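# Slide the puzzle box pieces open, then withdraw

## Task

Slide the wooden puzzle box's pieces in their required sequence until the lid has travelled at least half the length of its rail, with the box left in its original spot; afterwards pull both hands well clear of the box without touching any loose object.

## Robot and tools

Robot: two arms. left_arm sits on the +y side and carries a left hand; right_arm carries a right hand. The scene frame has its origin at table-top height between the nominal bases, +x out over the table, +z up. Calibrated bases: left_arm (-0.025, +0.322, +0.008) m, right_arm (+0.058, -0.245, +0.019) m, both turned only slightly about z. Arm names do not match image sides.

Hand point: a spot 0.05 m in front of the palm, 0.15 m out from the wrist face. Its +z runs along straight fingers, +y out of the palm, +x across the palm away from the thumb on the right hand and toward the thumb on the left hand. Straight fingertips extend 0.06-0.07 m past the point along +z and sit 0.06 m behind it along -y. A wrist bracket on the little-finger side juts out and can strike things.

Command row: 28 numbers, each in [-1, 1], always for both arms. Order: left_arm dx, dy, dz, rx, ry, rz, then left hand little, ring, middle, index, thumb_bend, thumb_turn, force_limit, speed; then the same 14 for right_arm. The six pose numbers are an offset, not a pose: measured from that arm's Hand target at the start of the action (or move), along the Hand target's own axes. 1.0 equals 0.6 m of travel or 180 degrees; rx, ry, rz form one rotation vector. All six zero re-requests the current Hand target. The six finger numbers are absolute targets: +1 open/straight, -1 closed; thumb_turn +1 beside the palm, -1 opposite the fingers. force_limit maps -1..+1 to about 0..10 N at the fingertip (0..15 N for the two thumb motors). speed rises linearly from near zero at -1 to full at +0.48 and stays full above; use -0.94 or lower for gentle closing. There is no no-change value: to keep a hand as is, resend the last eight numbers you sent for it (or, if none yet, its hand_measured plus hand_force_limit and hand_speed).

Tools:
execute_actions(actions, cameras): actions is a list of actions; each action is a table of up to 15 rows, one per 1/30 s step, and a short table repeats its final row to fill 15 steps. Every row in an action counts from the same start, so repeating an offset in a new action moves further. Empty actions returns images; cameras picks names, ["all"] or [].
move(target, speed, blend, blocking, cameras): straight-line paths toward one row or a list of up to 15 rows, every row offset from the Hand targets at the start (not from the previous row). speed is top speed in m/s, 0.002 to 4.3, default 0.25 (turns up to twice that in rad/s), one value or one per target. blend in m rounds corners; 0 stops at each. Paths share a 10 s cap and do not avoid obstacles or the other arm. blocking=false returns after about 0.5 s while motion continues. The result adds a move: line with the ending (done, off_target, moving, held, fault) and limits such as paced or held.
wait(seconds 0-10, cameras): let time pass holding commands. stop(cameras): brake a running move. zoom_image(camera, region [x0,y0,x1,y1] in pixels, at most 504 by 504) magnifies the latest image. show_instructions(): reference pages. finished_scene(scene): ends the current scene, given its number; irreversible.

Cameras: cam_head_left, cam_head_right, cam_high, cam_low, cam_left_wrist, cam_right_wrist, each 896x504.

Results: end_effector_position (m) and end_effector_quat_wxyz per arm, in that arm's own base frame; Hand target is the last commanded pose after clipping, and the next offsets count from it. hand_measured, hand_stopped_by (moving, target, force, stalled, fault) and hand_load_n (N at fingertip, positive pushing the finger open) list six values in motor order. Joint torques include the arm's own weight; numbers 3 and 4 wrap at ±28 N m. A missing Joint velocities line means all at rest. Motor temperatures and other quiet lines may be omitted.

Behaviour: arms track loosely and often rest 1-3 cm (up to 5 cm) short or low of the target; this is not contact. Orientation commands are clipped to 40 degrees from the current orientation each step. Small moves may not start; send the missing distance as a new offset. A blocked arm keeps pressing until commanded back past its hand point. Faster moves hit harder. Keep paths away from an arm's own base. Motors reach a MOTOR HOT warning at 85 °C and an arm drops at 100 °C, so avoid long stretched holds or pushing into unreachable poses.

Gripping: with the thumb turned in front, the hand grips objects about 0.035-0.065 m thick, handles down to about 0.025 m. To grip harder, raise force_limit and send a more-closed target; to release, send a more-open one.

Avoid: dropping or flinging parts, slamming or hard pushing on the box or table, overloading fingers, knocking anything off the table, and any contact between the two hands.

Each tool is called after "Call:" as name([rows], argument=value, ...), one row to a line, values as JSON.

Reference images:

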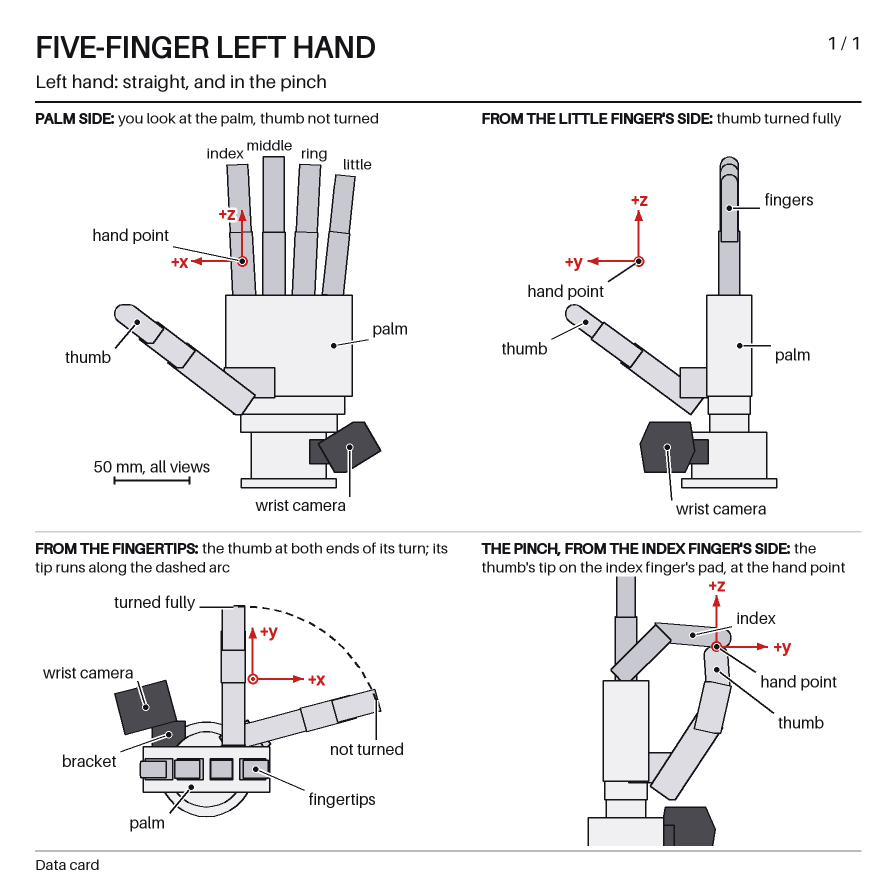

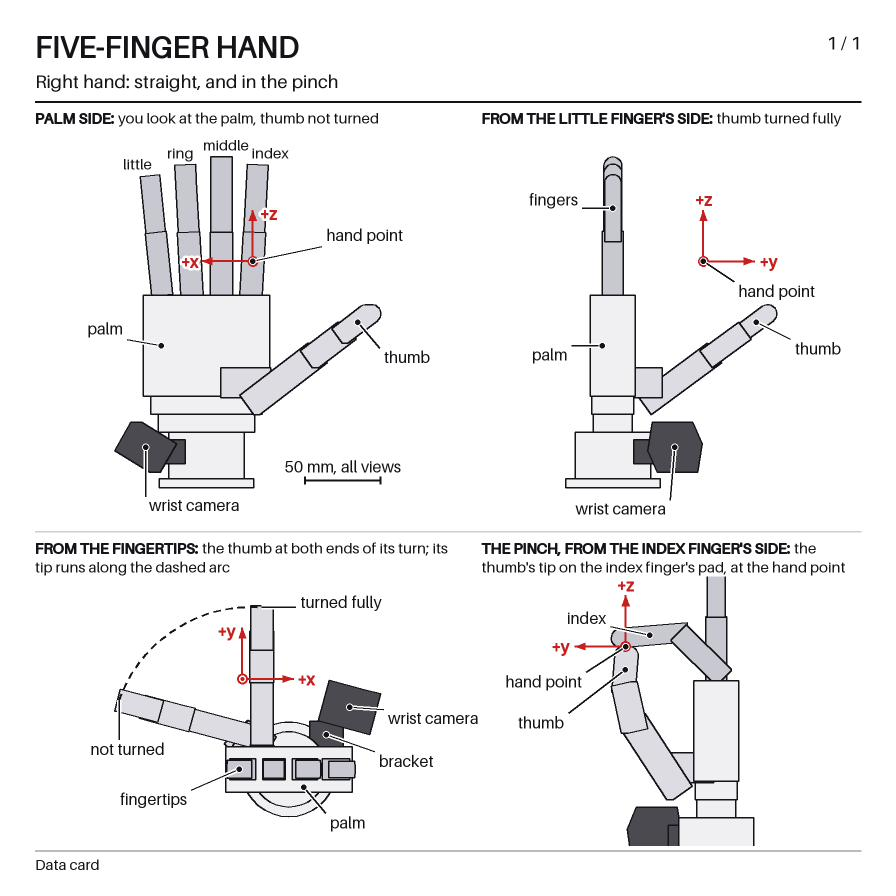

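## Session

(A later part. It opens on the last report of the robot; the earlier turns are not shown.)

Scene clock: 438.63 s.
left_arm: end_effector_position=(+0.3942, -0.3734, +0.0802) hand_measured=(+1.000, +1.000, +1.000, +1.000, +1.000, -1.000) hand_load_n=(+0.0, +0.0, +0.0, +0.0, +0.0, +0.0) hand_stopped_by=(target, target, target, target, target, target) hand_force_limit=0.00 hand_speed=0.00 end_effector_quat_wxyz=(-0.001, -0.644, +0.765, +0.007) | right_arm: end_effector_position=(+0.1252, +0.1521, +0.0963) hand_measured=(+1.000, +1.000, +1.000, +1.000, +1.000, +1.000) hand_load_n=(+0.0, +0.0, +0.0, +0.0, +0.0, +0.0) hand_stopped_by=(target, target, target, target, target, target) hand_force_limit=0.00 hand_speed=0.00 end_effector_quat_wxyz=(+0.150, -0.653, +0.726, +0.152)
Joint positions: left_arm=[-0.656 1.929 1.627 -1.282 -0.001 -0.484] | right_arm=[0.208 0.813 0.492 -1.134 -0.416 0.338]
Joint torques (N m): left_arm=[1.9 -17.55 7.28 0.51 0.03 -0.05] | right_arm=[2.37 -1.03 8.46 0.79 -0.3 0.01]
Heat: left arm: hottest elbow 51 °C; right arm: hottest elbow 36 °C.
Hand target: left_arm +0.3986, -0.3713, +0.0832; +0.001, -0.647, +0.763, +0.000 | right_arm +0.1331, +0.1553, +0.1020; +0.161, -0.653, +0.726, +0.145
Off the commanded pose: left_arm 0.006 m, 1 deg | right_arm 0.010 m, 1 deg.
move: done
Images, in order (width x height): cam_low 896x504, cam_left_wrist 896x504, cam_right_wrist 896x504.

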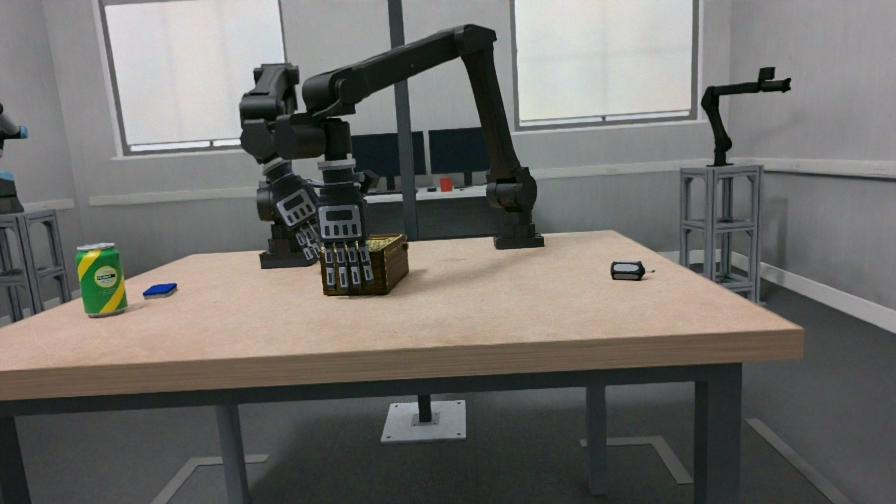

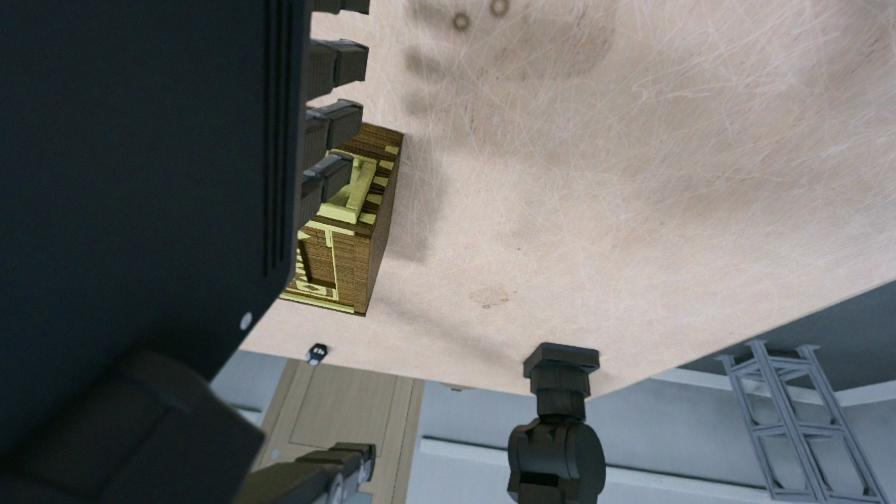

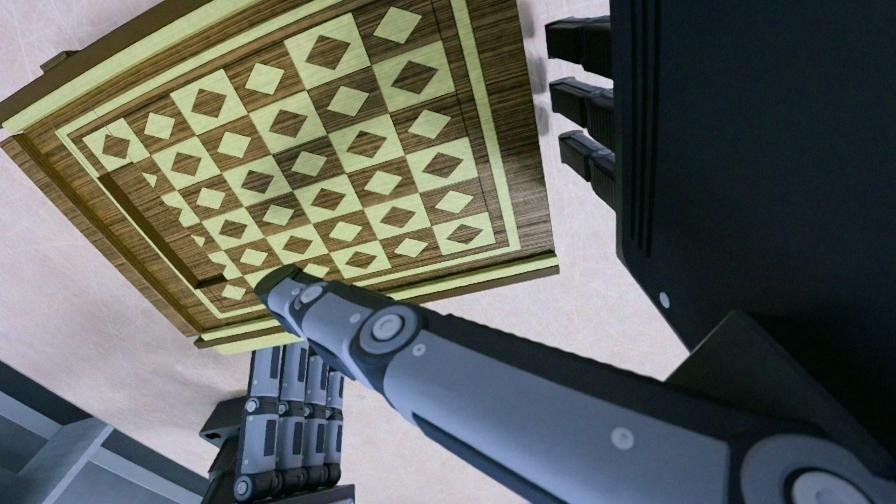

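Call:
move([
  [0,0.0118,-0.0133,0,0,0,1,1,1,1,1,-1,0,0, -0.0015,-0.015,0.0007,0,0,0,1,1,1,1,1,1,0,0],
  [0,0.0118,-0.0133,0,0,0,1,1,1,1,1,-1,0,0, -0.0195,-0.013,0.009,0,0,0,1,1,1,1,1,1,0,0],
], cameras=["cam_left_wrist","cam_low","cam_right_wrist"], speed=0.05)

Call:
zoom_image(camera="cam_left_wrist", region=[280, 60, 500, 280])

Call:
zoom_image(camera="cam_low", region=[290, 200, 430, 310])

Scene clock: 479.20 s.
left_arm: end_effector_position=(+0.3916, -0.3714, +0.0869) hand_measured=(+1.000, +1.000, +1.000, +1.000, +1.000, -1.000) hand_load_n=(-0.5, +0.0, +0.0, +0.0, +0.0, +0.0) hand_stopped_by=(target, target, target, target, target, target) hand_force_limit=0.00 hand_speed=0.00 end_effector_quat_wxyz=(+0.000, -0.644, +0.765, +0.002) | right_arm: end_effector_position=(+0.1284, +0.1587, +0.0918) hand_measured=(+1.000, +1.000, +1.000, +1.000, +1.000, +1.000) hand_load_n=(+0.0, +0.0, +0.0, +0.0, -0.5, +0.0) hand_stopped_by=(target, target, target, target, target, target) hand_force_limit=0.00 hand_speed=0.00 end_effector_quat_wxyz=(+0.145, -0.651, +0.730, +0.148)
Joint positions: left_arm=[-0.656 1.908 1.615 -1.282 -0.001 -0.484] | right_arm=[0.249 0.834 0.492 -1.101 -0.398 0.388]
Joint torques (N m): left_arm=[1.32 -17.73 7.35 0.16 0.02 -0.09] | right_arm=[2.9 0.26 9.76 1.2 -0.73 0.01]
Motor temperatures (°C): left_arm=[30 43 48 27 26 30] | right_arm=[30 29 37 26 30 31]
Heat: left arm: hottest elbow 48 °C; right arm: hottest elbow 37 °C.
Hand target: left_arm +0.3917, -0.3702, +0.0912; +0.001, -0.647, +0.763, -0.001 | right_arm +0.1423, +0.1672, +0.1020; +0.161, -0.653, +0.726, +0.145
Off the commanded pose: left_arm 0.004 m, 1 deg | right_arm 0.019 m, 2 deg.
move: off_target (right_arm)
Images, in order (width x height): cam_low 896x504, cam_left_wrist 896x504, cam_right_wrist 896x504.

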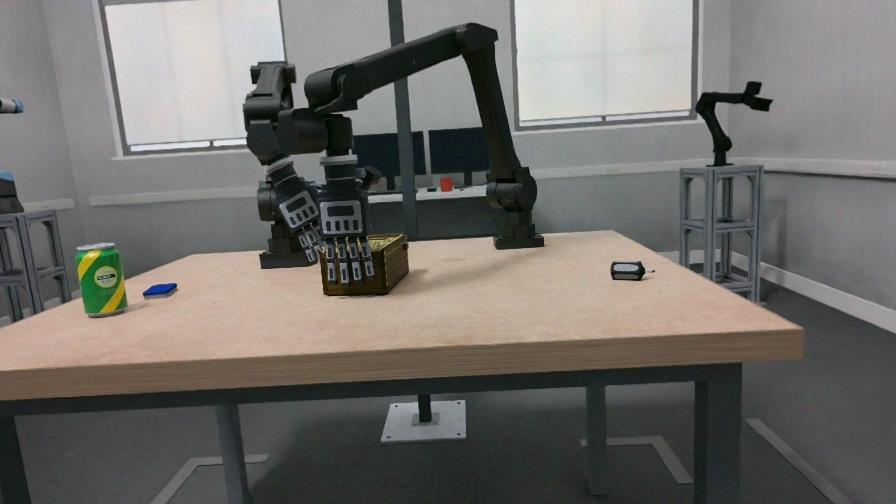

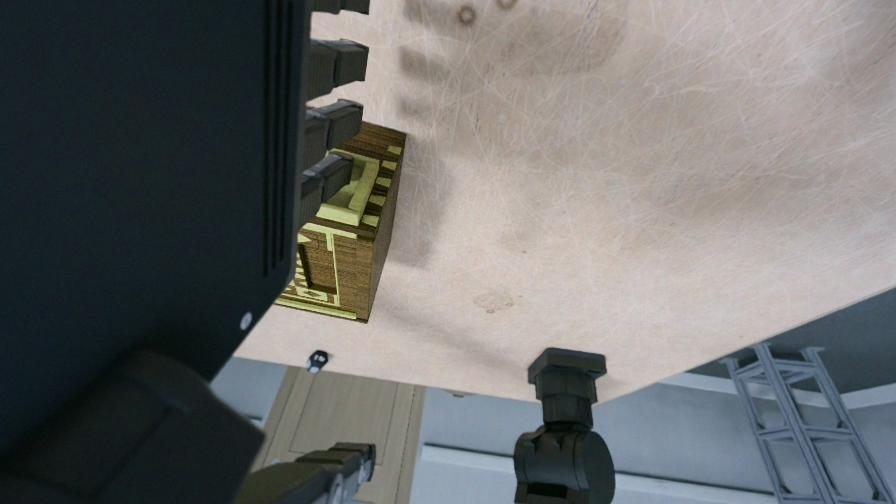

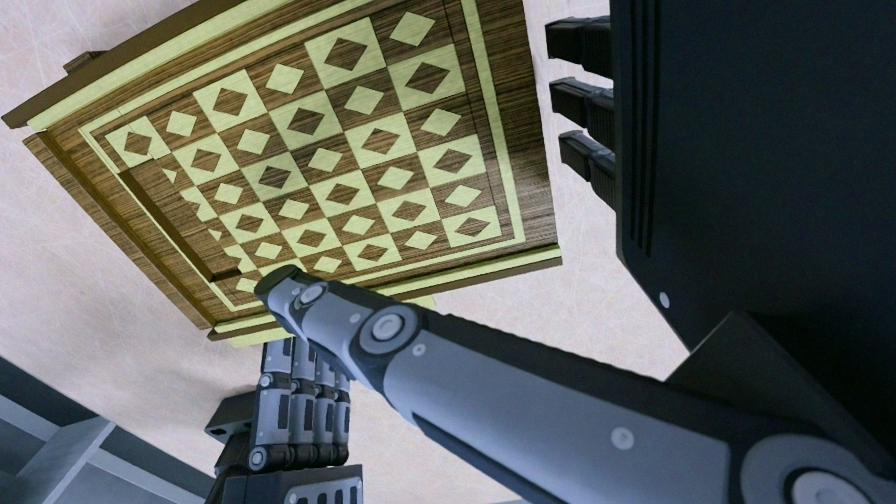

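Scaled by 2.291 from the camera's 896x504 image, which has a finer 1280x720 frame.

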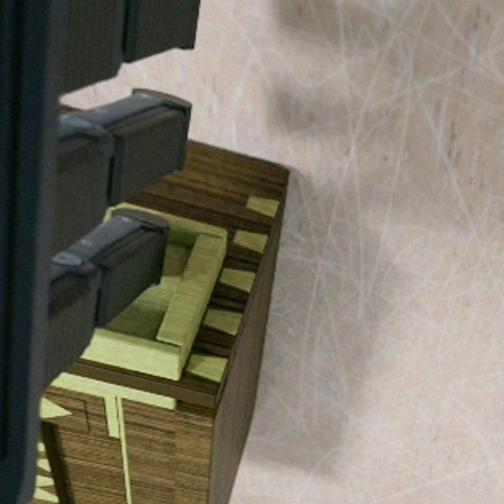

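Scaled by 3.600 from the camera's 896x504 image, which has a finer 1280x720 frame.

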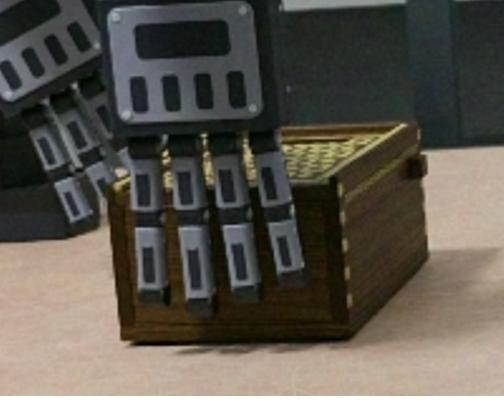

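Call:
move([
  [0,0,0,0,0,0,1,1,1,1,1,-1,0,0, 0.007,0.008,-0.0237,0,0,0,1,1,1,1,1,1,0,0],
], cameras=["cam_left_wrist","cam_right_wrist"], speed=0.05)

Call:
zoom_image(camera="cam_left_wrist", region=[280, 60, 500, 280])

Call:
zoom_image(camera="cam_right_wrist", region=[420, 0, 640, 280])

Scene clock: 506.10 s.
left_arm: end_effector_position=(+0.3916, -0.3714, +0.0869) hand_measured=(+1.000, +1.000, +1.000, +1.000, +1.000, -1.000) hand_load_n=(+0.0, +0.0, +0.0, +0.0, +0.0, +0.0) hand_stopped_by=(target, target, target, target, target, target) hand_force_limit=0.00 hand_speed=0.00 end_effector_quat_wxyz=(+0.000, -0.644, +0.765, +0.002) | right_arm: end_effector_position=(+0.1243, +0.1565, +0.0953) hand_measured=(+1.000, +1.000, +1.000, +1.000, +1.000, +1.000) hand_load_n=(+0.0, +0.0, +0.0, +0.5, -0.5, +0.0) hand_stopped_by=(target, target, target, target, target, target) hand_force_limit=0.00 hand_speed=0.00 end_effector_quat_wxyz=(+0.139, -0.648, +0.733, +0.154)
Joint positions: left_arm=[-0.656 1.908 1.615 -1.282 -0.001 -0.484] | right_arm=[0.237 0.826 0.495 -1.131 -0.405 0.383]
Joint torques (N m): left_arm=[1.49 -17.73 7.32 0.21 0.02 -0.09] | right_arm=[1.44 -2.26 10.54 -0.21 -0.58 -0.24]
Heat: left arm: hottest elbow 47 °C; right arm: hottest elbow 38 °C.
Hand target: left_arm +0.3917, -0.3702, +0.0912; +0.001, -0.647, +0.763, -0.001 | right_arm +0.1365, +0.1579, +0.1131; +0.161, -0.653, +0.726, +0.145
Off the commanded pose: left_arm 0.004 m, 1 deg | right_arm 0.022 m, 3 deg.
move: off_target (right_arm)
Images, in order (width x height): cam_left_wrist 896x504, cam_right_wrist 896x504.

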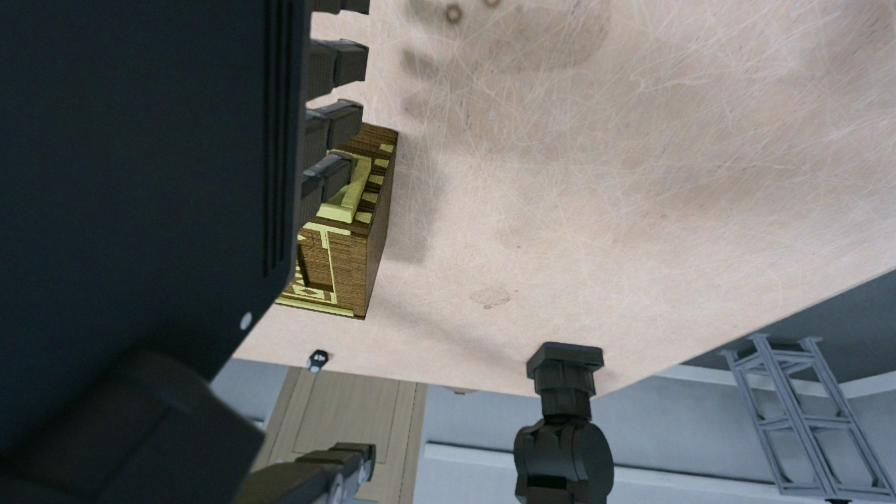

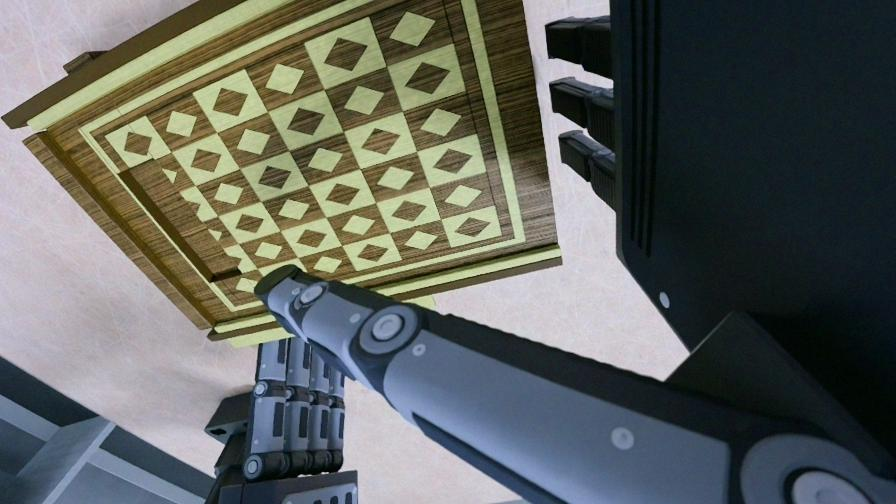

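Scaled by 2.291 from the camera's 896x504 image, which has a finer 1280x720 frame.

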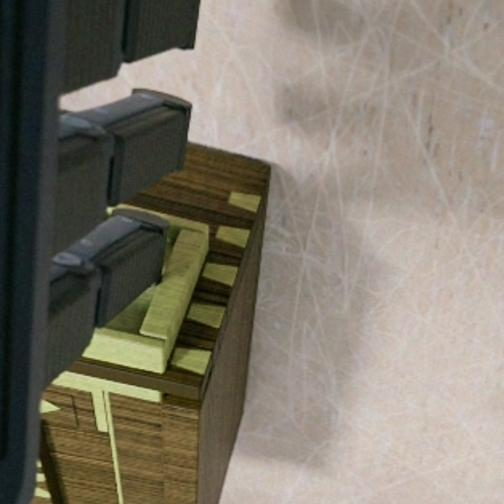

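Scaled by 1.800 from the camera's 896x504 image, which has a finer 1280x720 frame.

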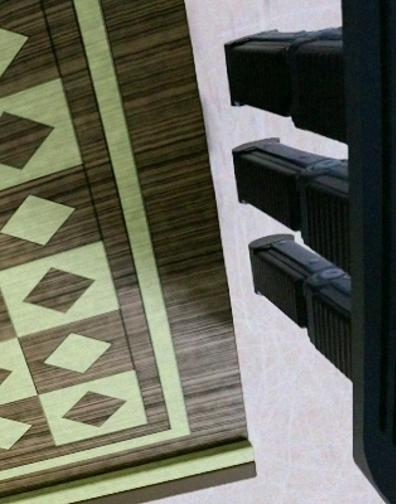

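Call:
move([
  [0,0,0,0,0,0,1,1,1,1,1,-1,0,0, -0.0013,-0.0107,-0.016,0,0,0,1,1,1,1,1,1,0,0],
], cameras=["cam_left_wrist"], speed=0.05)

Call:
zoom_image(camera="cam_left_wrist", region=[280, 60, 500, 280])

Scene clock: 516.87 s.
left_arm: end_effector_position=(+0.3916, -0.3714, +0.0869) hand_measured=(+1.000, +1.000, +1.000, +1.000, +1.000, -1.000) hand_load_n=(+0.0, +0.0, +0.0, +0.0, +0.0, +0.0) hand_stopped_by=(target, target, target, target, target, target) hand_force_limit=0.00 hand_speed=0.00 end_effector_quat_wxyz=(+0.000, -0.644, +0.765, +0.002) | right_arm: end_effector_position=(+0.1287, +0.1527, +0.1058) hand_measured=(+1.000, +1.000, +1.000, +1.000, +1.000, +1.000) hand_load_n=(-0.5, +0.0, +0.0, +0.0, +0.0, +0.0) hand_stopped_by=(target, target, target, target, target, target) hand_force_limit=0.00 hand_speed=0.00 end_effector_quat_wxyz=(+0.143, -0.649, +0.731, +0.154)
Joint positions: left_arm=[-0.656 1.908 1.615 -1.282 -0.001 -0.484] | right_arm=[0.21 0.826 0.524 -1.167 -0.411 0.35]
Joint torques (N m): left_arm=[1.44 -17.79 7.36 0.18 0.02 -0.1] | right_arm=[1.32 -1.14 10.71 -0.05 -0.53 -0.23]
Heat: left arm: hottest elbow 47 °C; right arm: hottest elbow 39 °C.
Hand target: left_arm +0.3917, -0.3702, +0.0912; +0.001, -0.647, +0.763, -0.001 | right_arm +0.1427, +0.1540, +0.1223; +0.161, -0.653, +0.726, +0.145
Off the commanded pose: left_arm 0.004 m, 1 deg | right_arm 0.022 m, 2 deg.
move: off_target (right_arm)
Images, in order (width x height): cam_left_wrist 896x504.

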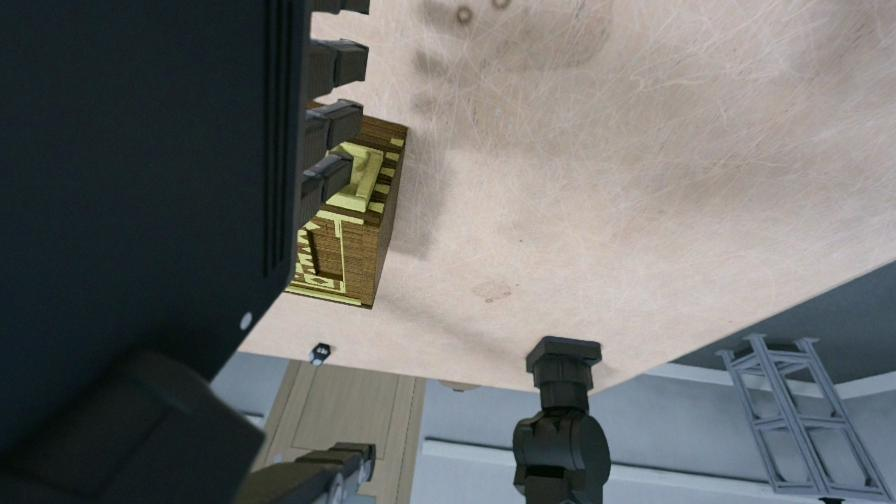

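Scaled by 2.291 from the camera's 896x504 image, which has a finer 1280x720 frame.

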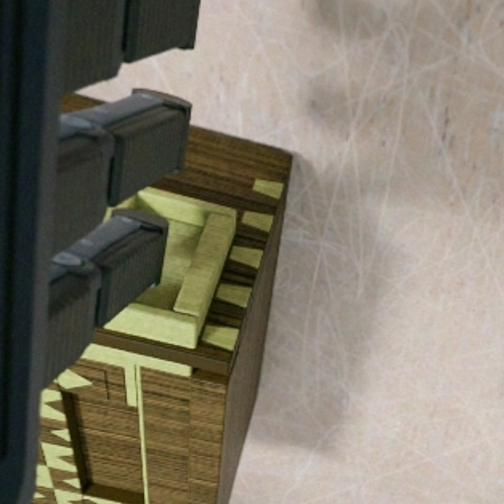

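Call:
move([
  [0,0,0,0,0,0,1,1,1,1,1,-1,0,0, -0.0198,0,0.0148,0,0,0,1,1,1,1,1,1,0,0],
], cameras=["cam_left_wrist","cam_low"], speed=0.03)

Call:
zoom_image(camera="cam_left_wrist", region=[280, 60, 500, 280])

Call:
zoom_image(camera="cam_low", region=[290, 200, 430, 310])

Scene clock: 530.77 s.
left_arm: end_effector_position=(+0.3916, -0.3714, +0.0869) hand_measured=(+1.000, +1.000, +1.000, +1.000, +1.000, -1.000) hand_load_n=(+0.0, +0.0, +0.0, +0.0, +0.0, +0.0) hand_stopped_by=(target, target, target, target, target, target) hand_force_limit=0.00 hand_speed=0.00 end_effector_quat_wxyz=(+0.000, -0.644, +0.765, +0.002) | right_arm: end_effector_position=(+0.1266, +0.1589, +0.1048) hand_measured=(+1.000, +1.000, +1.000, +1.000, +1.000, +1.000) hand_load_n=(-0.5, +0.0, +0.0, +0.0, +0.0, +0.0) hand_stopped_by=(target, target, target, target, target, target) hand_force_limit=0.00 hand_speed=0.00 end_effector_quat_wxyz=(+0.138, -0.652, +0.730, +0.152)
Joint positions: left_arm=[-0.656 1.908 1.615 -1.282 -0.001 -0.484] | right_arm=[0.253 0.826 0.524 -1.156 -0.398 0.39]
Joint torques (N m): left_arm=[1.38 -17.73 7.35 0.16 0.02 -0.09] | right_arm=[2.84 -0.21 10.58 1.2 -0.73 0.05]
Heat: left arm: hottest elbow 47 °C; right arm: hottest elbow 41 °C.
Hand target: left_arm +0.3917, -0.3702, +0.0912; +0.001, -0.647, +0.763, -0.001 | right_arm +0.1441, +0.1684, +0.1192; +0.161, -0.653, +0.725, +0.145
Off the commanded pose: left_arm 0.004 m, 1 deg | right_arm 0.025 m, 3 deg.
move: off_target (right_arm)
Images, in order (width x height): cam_low 896x504, cam_left_wrist 896x504.

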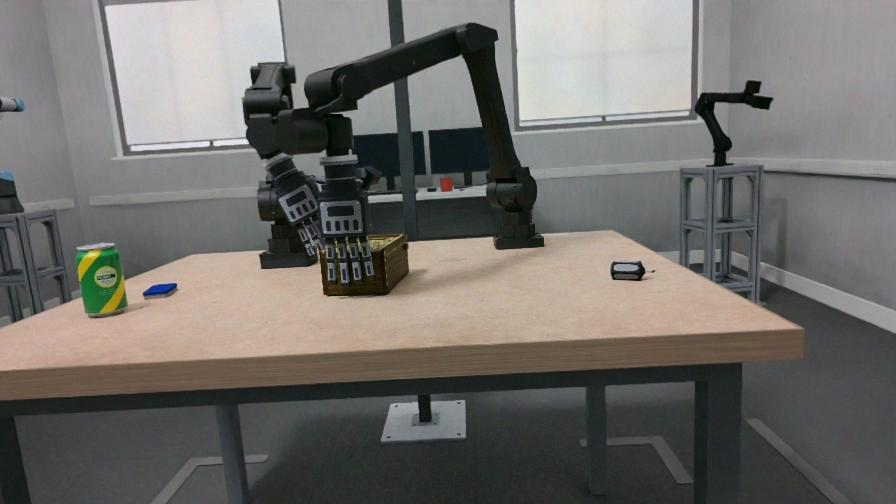

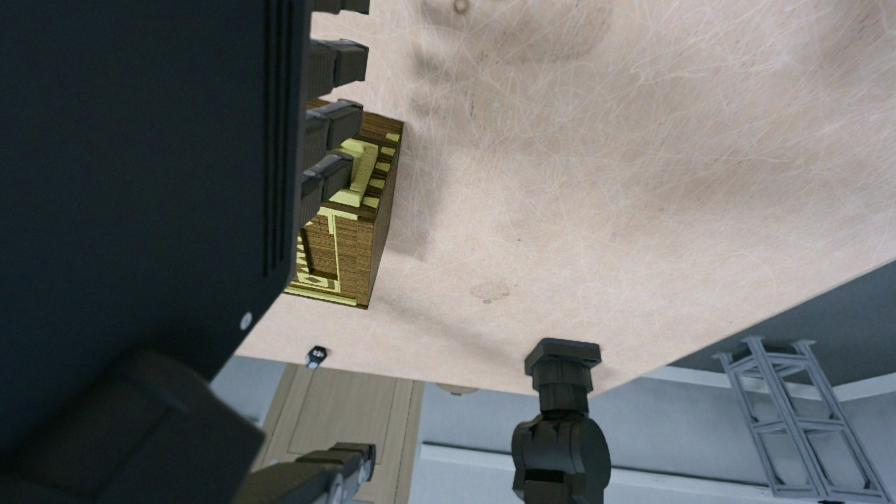

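Scaled by 2.291 from the camera's 896x504 image, which has a finer 1280x720 frame.

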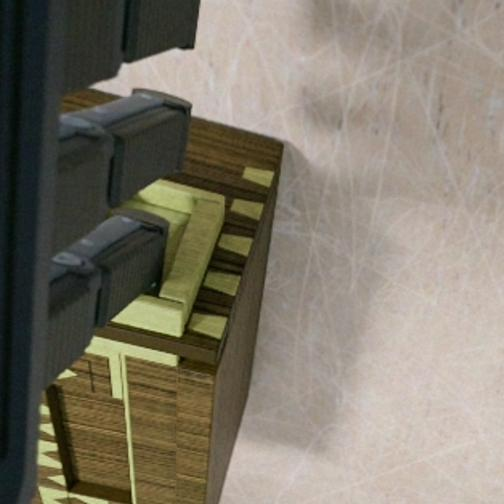

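Scaled by 3.600 from the camera's 896x504 image, which has a finer 1280x720 frame.

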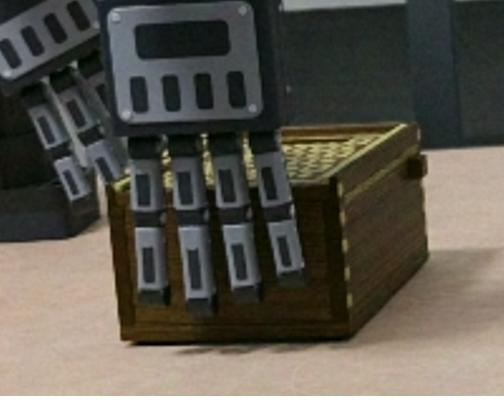

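Call:
zoom_image(camera="cam_left_wrist", region=[300, 100, 420, 240])

Scaled by 3.600 from the camera's 896x504 image, which has a finer 1280x720 frame.

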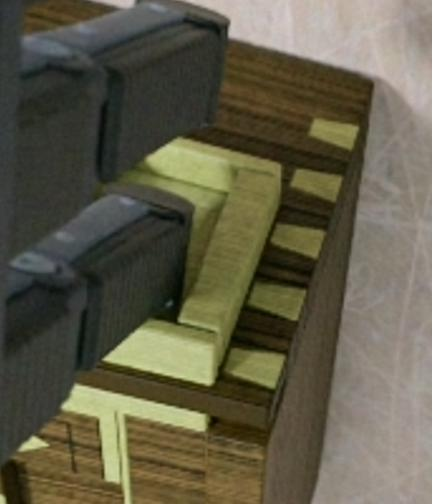

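Call:
move([
  [0,0,0,0,0,0,1,1,1,1,1,-1,0,0, 0.006,-0.0417,-0.0028,0,0,0,1,1,1,1,1,1,0,0],
], cameras=["cam_left_wrist","cam_low"], speed=0.03)

Call:
zoom_image(camera="cam_left_wrist", region=[300, 100, 420, 240])

Call:
zoom_image(camera="cam_low", region=[290, 200, 430, 310])

Scene clock: 559.63 s.
left_arm: end_effector_position=(+0.3916, -0.3714, +0.0869) hand_measured=(+1.000, +1.000, +1.000, +1.000, +1.000, -1.000) hand_load_n=(+0.0, +0.0, +0.0, +0.0, -0.5, +0.0) hand_stopped_by=(target, target, target, target, target, target) hand_force_limit=0.00 hand_speed=0.00 end_effector_quat_wxyz=(+0.000, -0.644, +0.765, +0.002) | right_arm: end_effector_position=(+0.1464, +0.1569, +0.1042) hand_measured=(+1.000, +1.000, +1.000, +1.000, +1.000, +1.000) hand_load_n=(+0.0, +0.0, +0.0, -0.5, +0.0, +0.0) hand_stopped_by=(target, target, target, target, target, target) hand_force_limit=0.00 hand_speed=0.00 end_effector_quat_wxyz=(+0.134, -0.649, +0.733, +0.155)
Joint positions: left_arm=[-0.656 1.908 1.615 -1.282 -0.001 -0.484] | right_arm=[0.216 0.908 0.559 -1.132 -0.404 0.356]
Joint torques (N m): left_arm=[1.38 -17.73 7.35 0.2 0.02 -0.09] | right_arm=[1.44 -0.97 10.99 1.01 -0.74 -0.2]
Motor temperatures (°C): left_arm=[30 43 46 27 26 30] | right_arm=[30 29 43 26 31 31]
Heat: left arm: hottest elbow 46 °C; right arm: hottest elbow 43 °C.
Hand target: left_arm +0.3917, -0.3702, +0.0912; +0.001, -0.647, +0.763, -0.001 | right_arm +0.1686, +0.1619, +0.1192; +0.161, -0.653, +0.726, +0.145
Off the commanded pose: left_arm 0.004 m, 1 deg | right_arm 0.027 m, 3 deg.
move: off_target (right_arm)
Images, in order (width x height): cam_low 896x504, cam_left_wrist 896x504.

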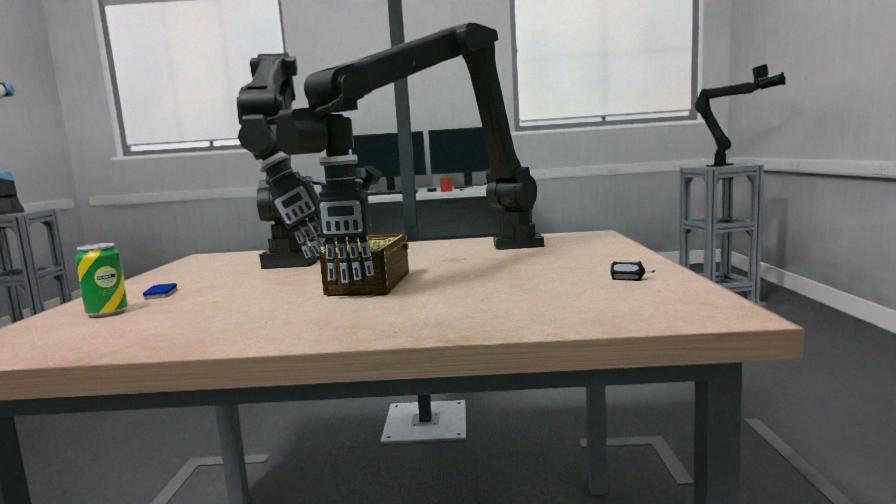

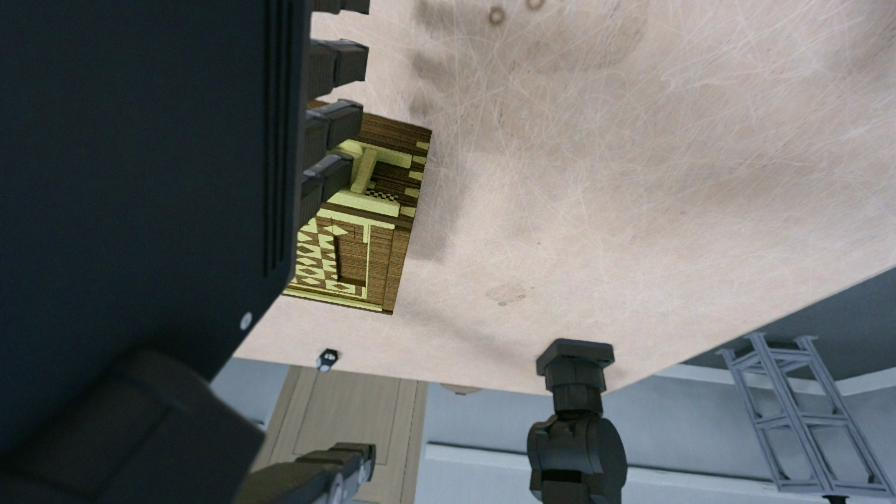

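Scaled by 3.600 from the camera's 896x504 image, which has a finer 1280x720 frame.

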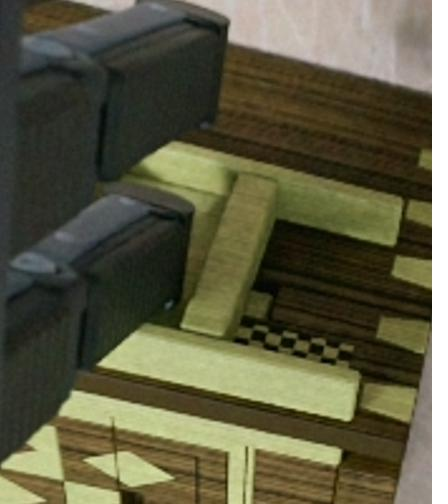

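Scaled by 3.600 from the camera's 896x504 image, which has a finer 1280x720 frame.

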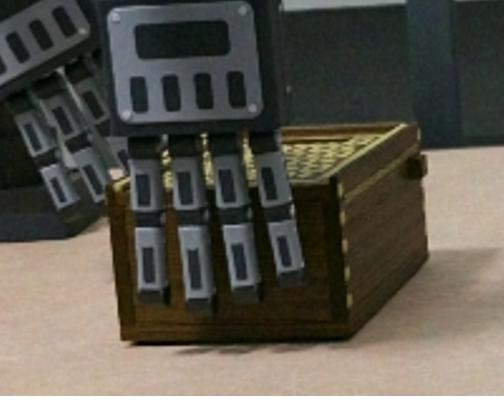

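Call:
move([
  [0,0,0,0,0,0,1,1,1,1,1,-1,0,0, 0.001,-0.045,0,0,0,0,1,1,1,1,1,1,0,0],
], cameras=["cam_left_wrist","cam_low"], speed=0.03)

Call:
zoom_image(camera="cam_left_wrist", region=[300, 100, 460, 240])

Call:
zoom_image(camera="cam_low", region=[290, 200, 430, 310])

Scene clock: 570.00 s.
left_arm: end_effector_position=(+0.3916, -0.3714, +0.0869) hand_measured=(+1.000, +1.000, +1.000, +1.000, +1.000, -1.000) hand_load_n=(+0.0, +0.0, +0.0, +0.0, +0.0, +0.0) hand_stopped_by=(target, target, target, target, target, target) hand_force_limit=0.00 hand_speed=0.00 end_effector_quat_wxyz=(+0.000, -0.644, +0.765, +0.002) | right_arm: end_effector_position=(+0.1672, +0.1536, +0.1034) hand_measured=(+1.000, +1.000, +1.000, +1.000, +1.000, +1.000) hand_load_n=(+0.0, +0.0, +0.0, -2.5, +0.0, +0.0) hand_stopped_by=(target, target, target, target, target, target) hand_force_limit=0.00 hand_speed=0.00 end_effector_quat_wxyz=(+0.132, -0.652, +0.729, +0.159)
Joint positions: left_arm=[-0.656 1.908 1.615 -1.282 -0.001 -0.484] | right_arm=[0.182 0.995 0.602 -1.115 -0.412 0.307]
Joint torques (N m): left_arm=[1.49 -17.79 7.35 0.16 0.03 -0.09] | right_arm=[1.2 -1.9 11.4 1.22 -0.65 -0.09]
Heat: left arm: hottest elbow 46 °C; right arm: hottest elbow 42 °C.
Hand target: left_arm +0.3917, -0.3702, +0.0912; +0.001, -0.647, +0.763, -0.001 | right_arm +0.1954, +0.1585, +0.1189; +0.161, -0.653, +0.726, +0.145
Off the commanded pose: left_arm 0.004 m, 1 deg | right_arm 0.033 m, 4 deg.
move: off_target (right_arm)
Images, in order (width x height): cam_low 896x504, cam_left_wrist 896x504.

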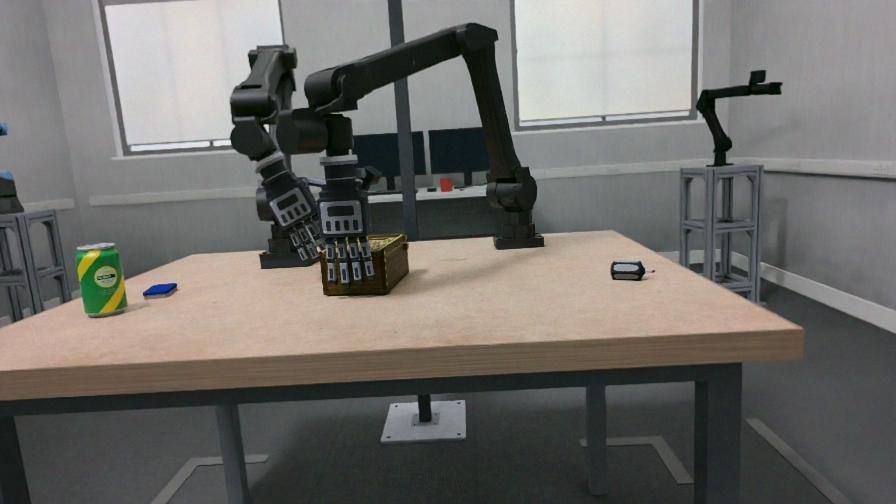

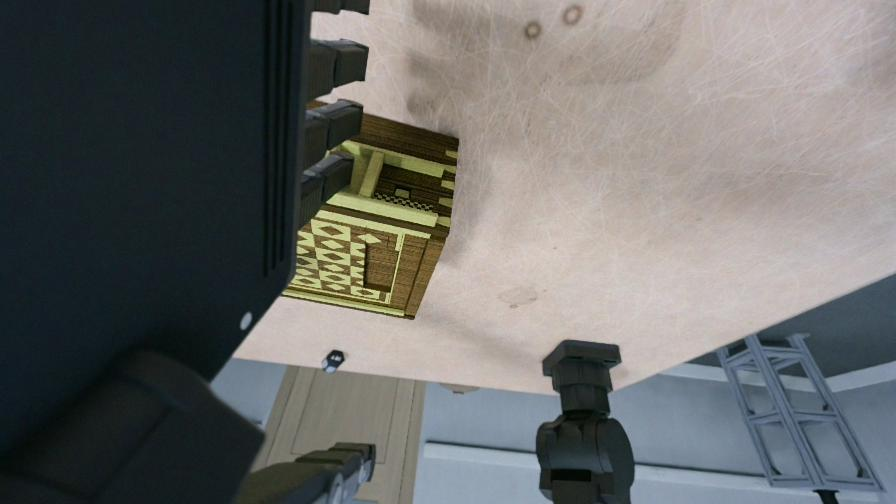

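Scaled by 3.150 from the camera's 896x504 image, which has a finer 1280x720 frame.

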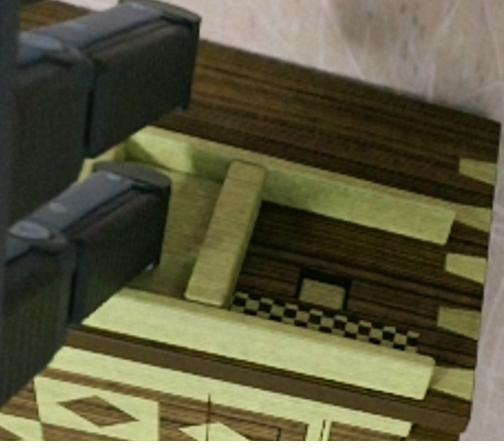

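Scaled by 3.600 from the camera's 896x504 image, which has a finer 1280x720 frame.

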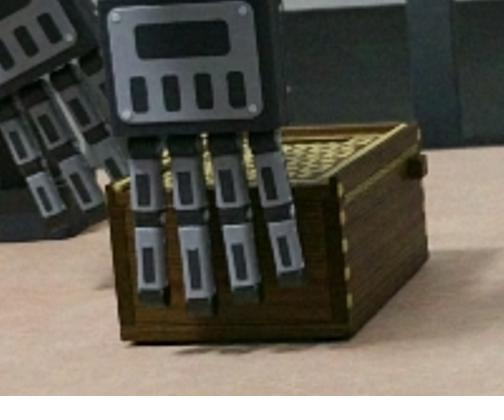

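Call:
move([
  [0,0,0,0,0,0,1,1,1,1,1,-1,0,0, 0.0005,-0.014,0,0,0,0,1,1,1,1,1,1,0,0],
], cameras=["cam_left_wrist","cam_low"], speed=0.03)

Call:
zoom_image(camera="cam_left_wrist", region=[300, 100, 460, 240])

Call:
zoom_image(camera="cam_low", region=[290, 200, 430, 310])

Scene clock: 584.43 s.
left_arm: end_effector_position=(+0.3916, -0.3714, +0.0869) hand_measured=(+1.000, +1.000, +1.000, +1.000, +1.000, -1.000) hand_load_n=(+0.0, +0.0, +0.0, +0.0, +0.0, +0.0) hand_stopped_by=(target, target, target, target, target, target) hand_force_limit=0.00 hand_speed=0.00 end_effector_quat_wxyz=(+0.000, -0.644, +0.765, +0.002) | right_arm: end_effector_position=(+0.1733, +0.1534, +0.1040) hand_measured=(+1.000, +1.000, +1.000, +1.000, +1.000, +1.000) hand_load_n=(+0.0, +0.0, +0.0, -2.5, +0.0, +0.0) hand_stopped_by=(target, target, target, target, target, target) hand_force_limit=0.00 hand_speed=0.00 end_effector_quat_wxyz=(+0.129, -0.651, +0.730, +0.163)
Joint positions: left_arm=[-0.656 1.908 1.615 -1.282 -0.001 -0.484] | right_arm=[0.174 1.024 0.619 -1.115 -0.416 0.298]
Joint torques (N m): left_arm=[1.49 -17.73 7.34 0.16 0.03 -0.1] | right_arm=[0.97 -2.49 11.34 1.4 -0.55 -0.16]
Heat: left arm: hottest elbow 46 °C; right arm: hottest elbow 43 °C.
Hand target: left_arm +0.3917, -0.3702, +0.0912; +0.001, -0.647, +0.763, -0.001 | right_arm +0.2036, +0.1573, +0.1187; +0.161, -0.653, +0.726, +0.145
Off the commanded pose: left_arm 0.004 m, 1 deg | right_arm 0.034 m, 4 deg.
move: off_target (right_arm)
Images, in order (width x height): cam_low 896x504, cam_left_wrist 896x504.

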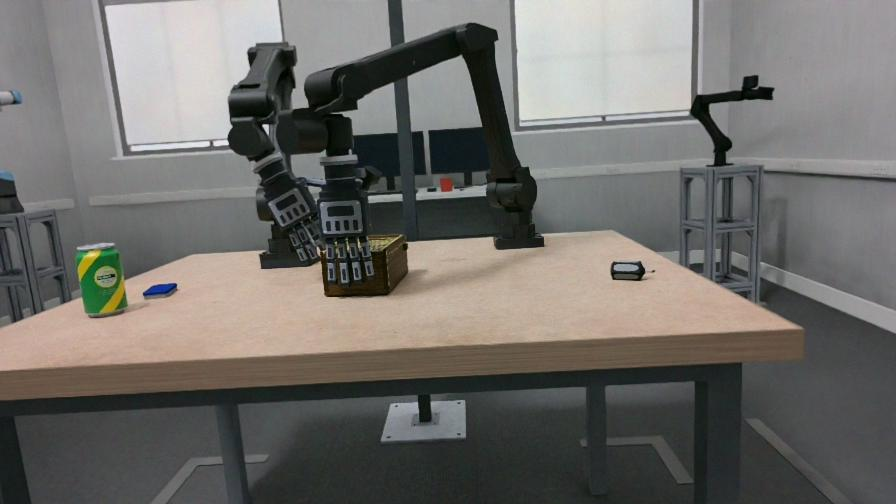

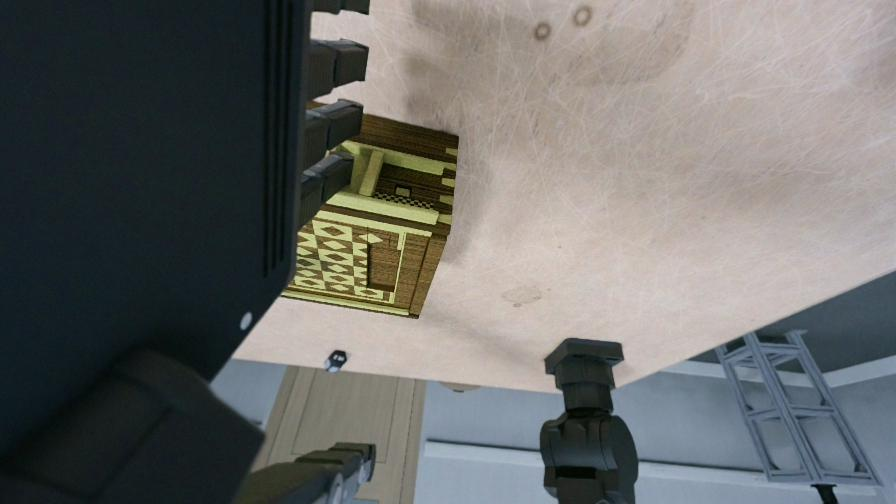

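Scaled by 3.150 from the camera's 896x504 image, which has a finer 1280x720 frame.

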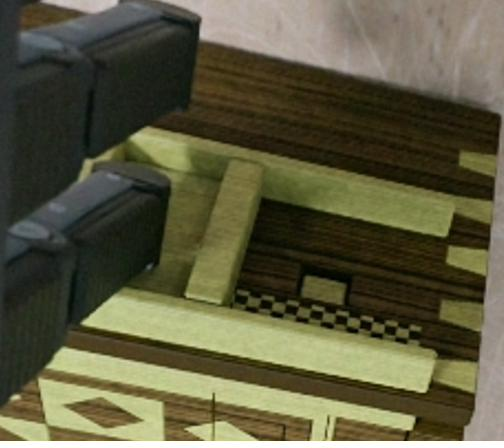

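Scaled by 3.600 from the camera's 896x504 image, which has a finer 1280x720 frame.

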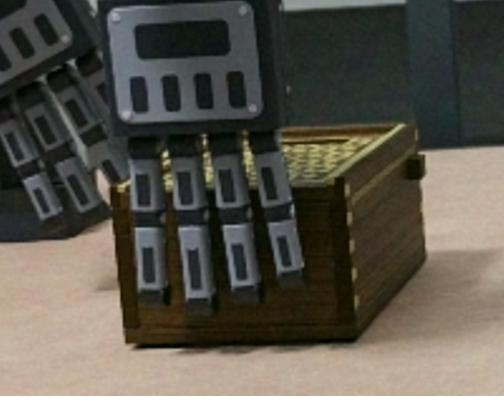

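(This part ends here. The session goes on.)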